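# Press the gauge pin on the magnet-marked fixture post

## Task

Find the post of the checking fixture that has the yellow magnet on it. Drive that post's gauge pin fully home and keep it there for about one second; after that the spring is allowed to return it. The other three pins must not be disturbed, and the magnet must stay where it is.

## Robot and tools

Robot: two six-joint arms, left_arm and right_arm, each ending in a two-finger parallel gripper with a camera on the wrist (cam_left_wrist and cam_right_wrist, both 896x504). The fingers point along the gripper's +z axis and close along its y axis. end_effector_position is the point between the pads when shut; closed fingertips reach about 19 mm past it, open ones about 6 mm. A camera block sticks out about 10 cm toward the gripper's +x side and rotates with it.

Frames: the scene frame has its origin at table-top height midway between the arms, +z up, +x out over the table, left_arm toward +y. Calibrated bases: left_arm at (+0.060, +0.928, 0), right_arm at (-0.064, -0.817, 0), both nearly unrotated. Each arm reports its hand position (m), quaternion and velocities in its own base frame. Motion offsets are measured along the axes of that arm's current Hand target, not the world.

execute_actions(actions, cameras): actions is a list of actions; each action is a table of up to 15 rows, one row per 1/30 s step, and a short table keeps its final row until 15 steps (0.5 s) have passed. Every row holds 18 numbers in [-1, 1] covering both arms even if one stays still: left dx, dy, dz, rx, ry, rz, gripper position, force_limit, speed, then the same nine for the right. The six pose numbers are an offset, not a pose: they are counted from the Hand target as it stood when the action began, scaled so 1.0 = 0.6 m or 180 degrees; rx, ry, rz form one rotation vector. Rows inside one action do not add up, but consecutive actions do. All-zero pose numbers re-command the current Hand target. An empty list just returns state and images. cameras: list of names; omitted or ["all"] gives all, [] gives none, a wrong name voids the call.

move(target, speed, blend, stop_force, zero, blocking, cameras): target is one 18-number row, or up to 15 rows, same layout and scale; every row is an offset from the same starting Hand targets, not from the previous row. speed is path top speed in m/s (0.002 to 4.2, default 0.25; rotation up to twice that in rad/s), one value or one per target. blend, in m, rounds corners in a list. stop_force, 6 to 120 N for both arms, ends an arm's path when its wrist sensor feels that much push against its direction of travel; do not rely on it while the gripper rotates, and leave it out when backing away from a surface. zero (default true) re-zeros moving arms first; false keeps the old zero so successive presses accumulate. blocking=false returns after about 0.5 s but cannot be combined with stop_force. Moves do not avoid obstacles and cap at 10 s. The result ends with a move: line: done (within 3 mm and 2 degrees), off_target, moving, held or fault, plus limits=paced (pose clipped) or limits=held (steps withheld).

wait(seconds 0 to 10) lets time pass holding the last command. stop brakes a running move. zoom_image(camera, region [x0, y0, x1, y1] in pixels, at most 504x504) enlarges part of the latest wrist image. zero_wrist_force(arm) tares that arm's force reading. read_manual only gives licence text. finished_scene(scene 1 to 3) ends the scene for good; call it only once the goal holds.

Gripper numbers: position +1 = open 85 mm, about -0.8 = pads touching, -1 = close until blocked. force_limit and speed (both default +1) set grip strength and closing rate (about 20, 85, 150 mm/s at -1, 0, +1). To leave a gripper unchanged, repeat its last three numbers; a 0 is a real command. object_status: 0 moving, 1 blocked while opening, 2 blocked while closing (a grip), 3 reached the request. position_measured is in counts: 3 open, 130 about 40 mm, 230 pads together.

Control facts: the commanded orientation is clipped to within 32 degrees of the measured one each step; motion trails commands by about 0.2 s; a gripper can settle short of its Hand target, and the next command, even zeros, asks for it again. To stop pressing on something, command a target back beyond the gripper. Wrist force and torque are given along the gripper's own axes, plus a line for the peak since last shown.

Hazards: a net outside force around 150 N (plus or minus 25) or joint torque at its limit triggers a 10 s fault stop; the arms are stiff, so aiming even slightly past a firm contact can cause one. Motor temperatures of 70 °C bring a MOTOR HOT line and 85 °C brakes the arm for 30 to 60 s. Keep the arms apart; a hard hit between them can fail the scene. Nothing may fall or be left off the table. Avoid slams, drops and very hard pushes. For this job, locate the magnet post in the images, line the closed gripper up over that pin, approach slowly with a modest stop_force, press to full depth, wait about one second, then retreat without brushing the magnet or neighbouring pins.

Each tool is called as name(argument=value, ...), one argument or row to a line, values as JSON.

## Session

execute_actions(
  actions=[],
)

Scene clock: 0.00 s.
left_arm: end_effector_position=(+0.3071, -0.4220, +0.1602) position_measured=3 object_status=3 end_effector_quat_wxyz=(+0.066, +0.956, -0.074, +0.275) | right_arm: end_effector_position=(+0.4900, -0.3027, +0.2369) position_measured=3 object_status=3 end_effector_quat_wxyz=(+0.548, -0.467, -0.511, -0.471)
Joint positions: left_arm=[-1.763 -1.739 2.857 -2.766 -1.003 1.555] | right_arm=[2.511 -2.074 -2.06 -2.212 2.389 -0.015]
Joint velocities: within noise
Joint torques (N m): no reading
Motor temperatures (°C): left_arm=[24 35 26 38 34 33] | right_arm=[28 35 35 36 33 38]
Wrist force (N): no reading
Wrist torque (N m): no reading
Wrist force, peak (N): no reading
Hand target: left_arm +0.3071, -0.4220, +0.1602; +0.066, +0.956, -0.074, +0.275 | right_arm +0.4900, -0.3027, +0.2369; +0.548, -0.467, -0.511, -0.471
Tool commands: left_gripper/position=+1.0 left_gripper/force_limit=+1.0 left_gripper/speed=+1.0 right_gripper/position=+1.0 right_gripper/force_limit=+1.0 right_gripper/speed=+1.0
camera_calibration:
cam_left_wrist: T_world_to_cam=[[-0.285835, -0.958093, 0.0188626, -0.30276], [-0.929607, 0.27245, -0.248197, 0.463413], [0.232657, -0.0884782, -0.968526, 0.172428], [0, 0, 0, 1]] pos_world=[0.304136, -0.401073, 0.28773]
cam_right_wrist: T_world_to_cam=[[0.978979, 0.0562001, -0.196068, -0.399553], [-0.174505, -0.266853, -0.947807, 0.238768], [-0.105588, 0.962097, -0.251436, 0.530477], [0, 0, 0, 1]] pos_world=[0.488832, -0.424199, 0.281347]

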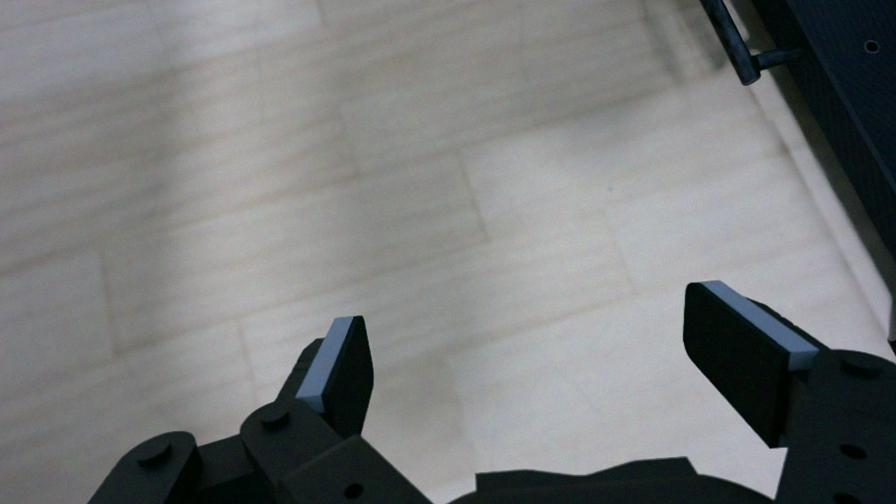

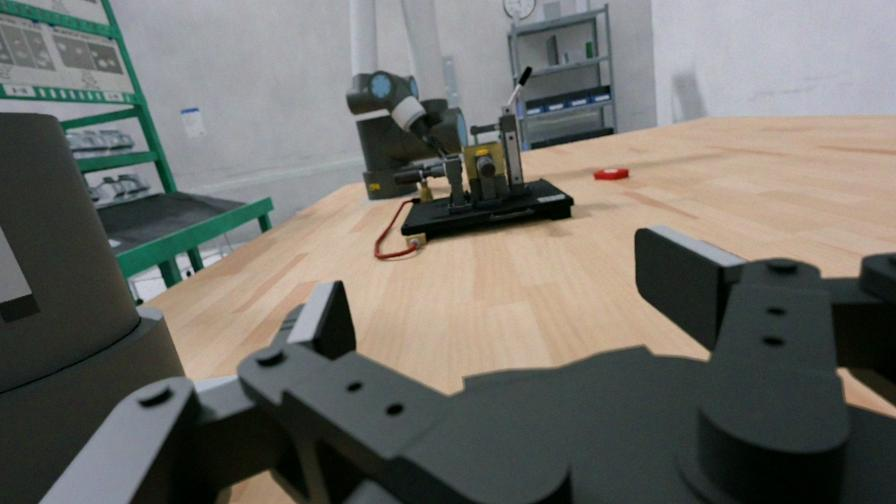

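zoom_image(
  camera="cam_right_wrist",
  region=[370, 60, 590, 260],
)

Scaled by 2.291 from the camera's 896x504 image, which has a finer 1280x720 frame.

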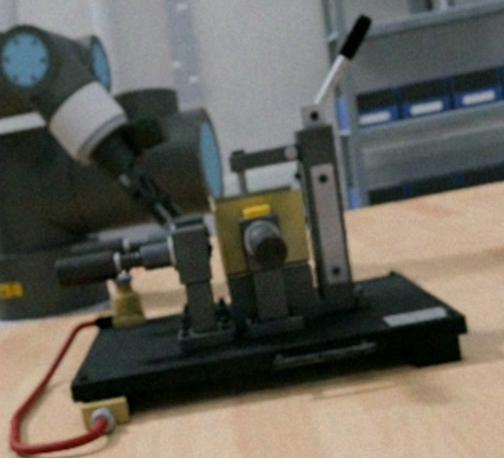

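move(
  target=[
    [0,0,0,0,0,0,1,1,1,0.189,0.280,0.567,-0.02,-0.13,0.0026,-1,1,1],
    [0,0,0,0,0,0,1,1,1,0.2337,0.127,0.9907,-0.0408,-0.2629,0.0052,-1,1,1],
  ],
  speed=0.5,
  blend=[0.1,0],
  cameras=["cam_right_wrist"],
)

Scene clock: 4.07 s.
left_arm: end_effector_position=(+0.3071, -0.4220, +0.1602) position_measured=3 object_status=3 end_effector_quat_wxyz=(+0.066, +0.956, -0.074, +0.275) | right_arm: end_effector_position=(+0.4990, +0.2907, +0.4000) position_measured=234 object_status=3 end_effector_quat_wxyz=(-0.270, +0.653, +0.653, +0.270)
Joint positions: left_arm=[-1.763 -1.739 2.857 -2.766 -1.003 1.555] | right_arm=[3.659 -1.327 -2.581 -0.346 2.232 2.248]
Joint velocities: within noise
Joint torques (N m): left_arm=[6.84 -13.83 -56.5 -9.17 3.67 -0.8] | right_arm=[21.72 32.63 68.01 16 -0.07 6.9]
Motor temperatures (°C): left_arm=[24 35 26 38 34 33] | right_arm=[28 35 35 36 33 38]
Wrist force (N): left_arm=[0.0 0.1 -0.2] | right_arm=[-0.7 2.3 2.1]
Wrist torque (N m): left_arm=[0.01 0.00 0.00] | right_arm=[0.78 0.28 -0.28]
Wrist force, peak (N): left_arm=[-0.1 -0.5 -0.3] | right_arm=[3.5 -0.4 4.1]
Hand target: left_arm +0.3071, -0.4220, +0.1602; +0.066, +0.956, -0.074, +0.275 | right_arm +0.4990, +0.2907, +0.4000; -0.270, +0.653, +0.653, +0.270
Off the commanded pose: left_arm 0.000 m, 0 deg | right_arm 0.000 m, 0 deg.
move: done
camera_calibration:
cam_right_wrist: T_world_to_cam=[[0.98407, -0.165266, -0.0655285, -0.400217], [-0.176657, -0.867587, -0.46485, 0.535769], [0.0199721, 0.469021, -0.882961, 0.334906], [0, 0, 0, 1]] pos_world=[0.4818, 0.241606, 0.518536]
Images, in order (width x height): cam_right_wrist 896x504.

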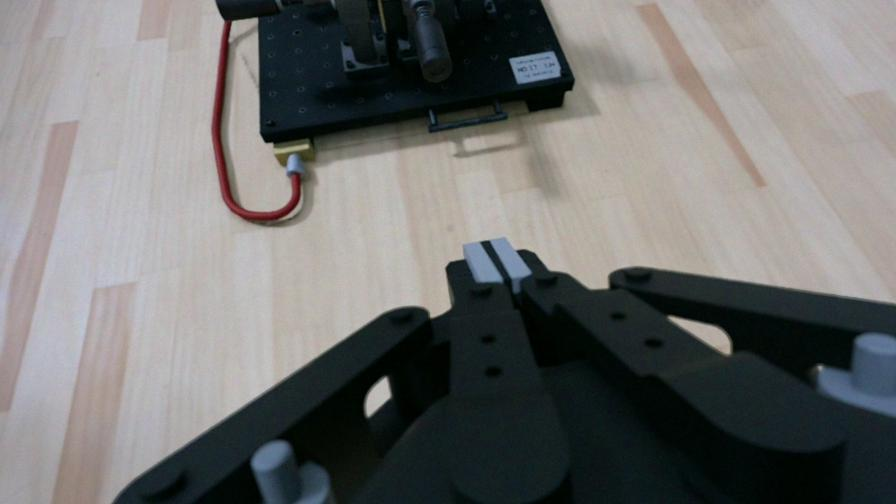

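move(
  target=[0,0,0,0,0,0,1,1,1,0.1049,0.03,0.647,0,-0.25,0,-1,1,1],
  speed=0.4,
  cameras=["cam_right_wrist"],
)

Scene clock: 6.47 s.
left_arm: end_effector_position=(+0.3071, -0.4220, +0.1602) position_measured=3 object_status=3 end_effector_quat_wxyz=(+0.066, +0.956, -0.074, +0.275) | right_arm: end_effector_position=(+0.5170, +0.6094, +0.1699) position_measured=234 object_status=3 end_effector_quat_wxyz=(+0.000, +0.707, +0.707, +0.000)
Joint positions: left_arm=[-1.763 -1.739 2.857 -2.766 -1.003 1.555] | right_arm=[4.263 -1.766 -2.286 -0.661 1.57 2.692]
Joint velocities: within noise
Joint torques (N m): left_arm=[3.98 -8.63 -58.48 -8.55 3.61 -1.64] | right_arm=[20.83 81.25 77.08 5.39 -3.87 5.49]
Motor temperatures (°C): left_arm=[24 35 26 38 34 33] | right_arm=[28 35 35 36 33 38]
Wrist force (N): left_arm=[0.2 -0.1 -0.1] | right_arm=[-0.8 2.2 1.6]
Wrist torque (N m): left_arm=[-0.02 -0.03 0.00] | right_arm=[1.44 0.07 -0.42]
Wrist force, peak (N): left_arm=[0.4 0.1 -0.4] | right_arm=[4.2 3.1 3.7]
Hand target: left_arm +0.3071, -0.4220, +0.1602; +0.066, +0.956, -0.074, +0.275 | right_arm +0.5170, +0.6095, +0.1698; +0.000, +0.707, +0.707, +0.000
Off the commanded pose: left_arm 0.000 m, 0 deg | right_arm 0.000 m, 0 deg.
move: done
camera_calibration:
cam_right_wrist: T_world_to_cam=[[0.98401, -0.163405, 0.0708691, -0.404543], [-0.176953, -0.942192, 0.284538, 0.626807], [0.0202774, -0.292529, -0.956042, 0.458181], [0, 0, 0, 1]] pos_world=[0.499699, 0.6585, 0.28836]
Images, in order (width x height): cam_right_wrist 896x504.

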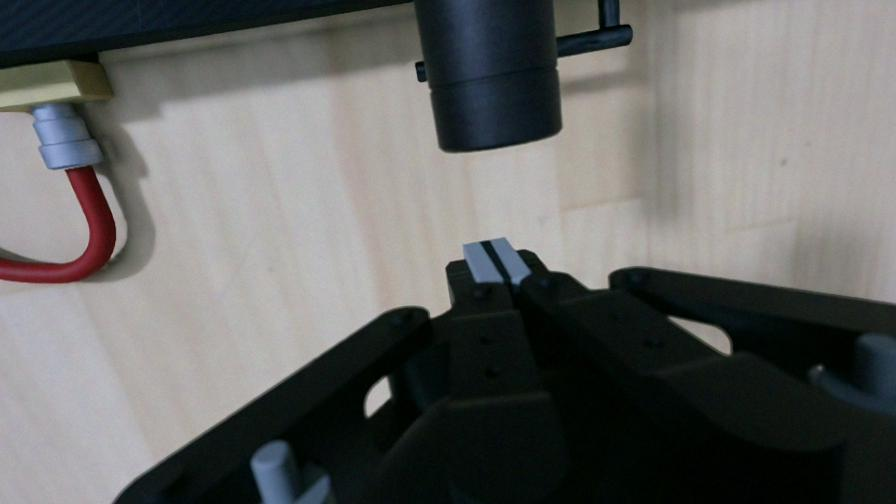

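move(
  target=[
    [0,0,0,0,0,0,1,1,1,0.0375,0.0075,0,0,0,0,-1,1,1],
    [0,0,0,0,0,0,1,1,1,0.0642,0.0075,0,0,0,0,-1,1,1],
    [0,0,0,0,0,0,1,1,1,0.109,0.0075,0,0,0,0,-1,1,1],
  ],
  speed=[0.08,0.025,0.011],
  stop_force=40,
  cameras=["cam_right_wrist"],
)

wait(
  seconds=1.1,
  cameras=[],
)

Scene clock: 10.23 s.
left_arm: end_effector_position=(+0.3071, -0.4220, +0.1602) position_measured=3 object_status=3 end_effector_quat_wxyz=(+0.066, +0.956, -0.074, +0.275) | right_arm: end_effector_position=(+0.5215, +0.6588, +0.1697) position_measured=234 object_status=3 end_effector_quat_wxyz=(+0.000, +0.707, +0.707, +0.000)
Joint positions: left_arm=[-1.763 -1.739 2.857 -2.766 -1.003 1.555] | right_arm=[4.285 -1.805 -2.23 -0.677 1.57 2.714]
Joint velocities: within noise
Joint torques (N m): left_arm=[10.6 -13.52 -63.42 -7.9 3.61 -0.91] | right_arm=[-1.12 136.97 92.25 22.85 11.13 -7.04]
Motor temperatures (°C): left_arm=[24 35 26 38 34 33] | right_arm=[28 35 35 36 33 38]
Wrist force (N): left_arm=[0.1 0.0 -0.2] | right_arm=[-33.3 6.0 10.6]
Wrist torque (N m): left_arm=[0.01 -0.01 0.00] | right_arm=[1.55 0.25 -0.51]
Wrist force, peak (N): left_arm=[0.2 0.0 -0.4] | right_arm=[-63.5 2.9 -12.6]
Hand target: left_arm +0.3071, -0.4220, +0.1602; +0.066, +0.956, -0.074, +0.275 | right_arm +0.5215, +0.6588, +0.1697; +0.000, +0.707, +0.707, +0.000 (not the last commanded pose)
Off the commanded pose: left_arm 0.000 m, 0 deg | right_arm 0.016 m, 0 deg.
move: contact (right_arm); path passed 2 of 3 targets
camera_calibration:
cam_right_wrist: T_world_to_cam=[[0.984028, -0.163293, 0.0708761, -0.400975], [-0.176853, -0.942145, 0.284756, 0.674058], [0.0202769, -0.292742, -0.955976, 0.472483], [0, 0, 0, 1]] pos_world=[0.5042, 0.707899, 0.288161]
Images, in order (width x height): cam_right_wrist 896x504.

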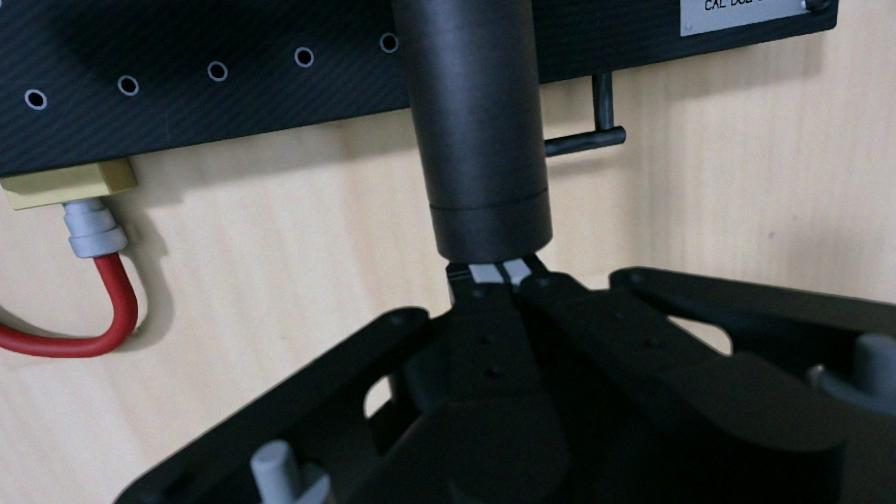

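Scene clock: 11.33 s.
left_arm: end_effector_position=(+0.3071, -0.4220, +0.1602) position_measured=3 object_status=3 end_effector_quat_wxyz=(+0.066, +0.956, -0.074, +0.275) | right_arm: end_effector_position=(+0.5215, +0.6588, +0.1697) position_measured=234 object_status=3 end_effector_quat_wxyz=(+0.000, +0.707, +0.707, +0.000)
Joint positions: left_arm=[-1.763 -1.739 2.857 -2.766 -1.003 1.555] | right_arm=[4.285 -1.805 -2.23 -0.677 1.57 2.714]
Joint velocities: within noise
Joint torques (N m): left_arm=[12.95 -7.53 -61.34 -6.13 3.71 -1.16] | right_arm=[0.04 136.17 93.65 18.66 7.18 -7.35]
Motor temperatures (°C): left_arm=[24 35 26 38 34 33] | right_arm=[28 35 35 36 33 38]
Wrist force (N): left_arm=[-0.2 0.0 -0.3] | right_arm=[-32.9 4.9 11.3]
Wrist torque (N m): left_arm=[0.01 0.03 0.00] | right_arm=[1.51 0.30 -0.51]
Wrist force, peak (N): left_arm=[0.5 0.1 -0.3] | right_arm=[-33.4 5.7 10.7]
Hand target: left_arm +0.3071, -0.4220, +0.1602; +0.066, +0.956, -0.074, +0.275 | right_arm +0.5215, +0.6588, +0.1697; +0.000, +0.707, +0.707, +0.000 (not the last commanded pose)
Tool commands: left_gripper/position=+1.0 left_gripper/force_limit=+1.0 left_gripper/speed=+1.0 right_gripper/position=-1.0 right_gripper/force_limit=+1.0 right_gripper/speed=+1.0
Off the commanded pose: left_arm 0.000 m, 0 deg | right_arm 0.016 m, 0 deg.
wait: 1.10 s; at rest by 0.17 s
No camera images: "cameras" was empty.

move(
  target=[0,0,0,0,0,0,1,1,1,-0.05,0,0,0,0,0,-1,1,1],
  speed=0.1,
  cameras=[],
)

finished_scene(
  scene=3,
)

Scene clock: 12.30 s.
left_arm: end_effector_position=(+0.3071, -0.4220, +0.1602) position_measured=3 object_status=3 end_effector_quat_wxyz=(+0.066, +0.956, -0.074, +0.275) | right_arm: end_effector_position=(+0.5215, +0.6290, +0.1697) position_measured=234 object_status=3 end_effector_quat_wxyz=(+0.000, +0.707, +0.707, +0.000) end_effector_velocity=(+0.000, -0.002, +0.003) end_effector_angular_velocity=(+0.003, -0.002, -0.002)
Joint positions: left_arm=[-1.763 -1.739 2.857 -2.766 -1.003 1.555] | right_arm=[4.269 -1.783 -2.262 -0.668 1.57 2.698]
Joint velocities: left_arm=[within noise] | right_arm=[-0.001 0.005 -0.002 0.001 0 0.001]
Joint torques (N m): left_arm=[10.99 -6.41 -61.83 -7.08 3.89 -1] | right_arm=[-19.35 132.47 58.6 15.76 -1.55 -6.56]
Motor temperatures (°C): left_arm=[24 35 26 38 34 33] | right_arm=[28 35 35 36 33 38]
Wrist force (N): left_arm=[-0.1 -0.2 -0.1] | right_arm=[-1.6 1.6 1.9]
Wrist torque (N m): left_arm=[-0.03 0.03 0.00] | right_arm=[1.38 0.26 -0.38]
Wrist force, peak (N): left_arm=[-0.1 0.0 -0.5] | right_arm=[-32.7 5.2 11.2]
Hand target: left_arm +0.3071, -0.4220, +0.1602; +0.066, +0.956, -0.074, +0.275 | right_arm +0.5215, +0.6288, +0.1697; +0.000, +0.707, +0.707, +0.000
Off the commanded pose: left_arm 0.000 m, 0 deg | right_arm 0.000 m, 0 deg.
move: done
No camera images: "cameras" was empty.

The scene is finished: the task was done.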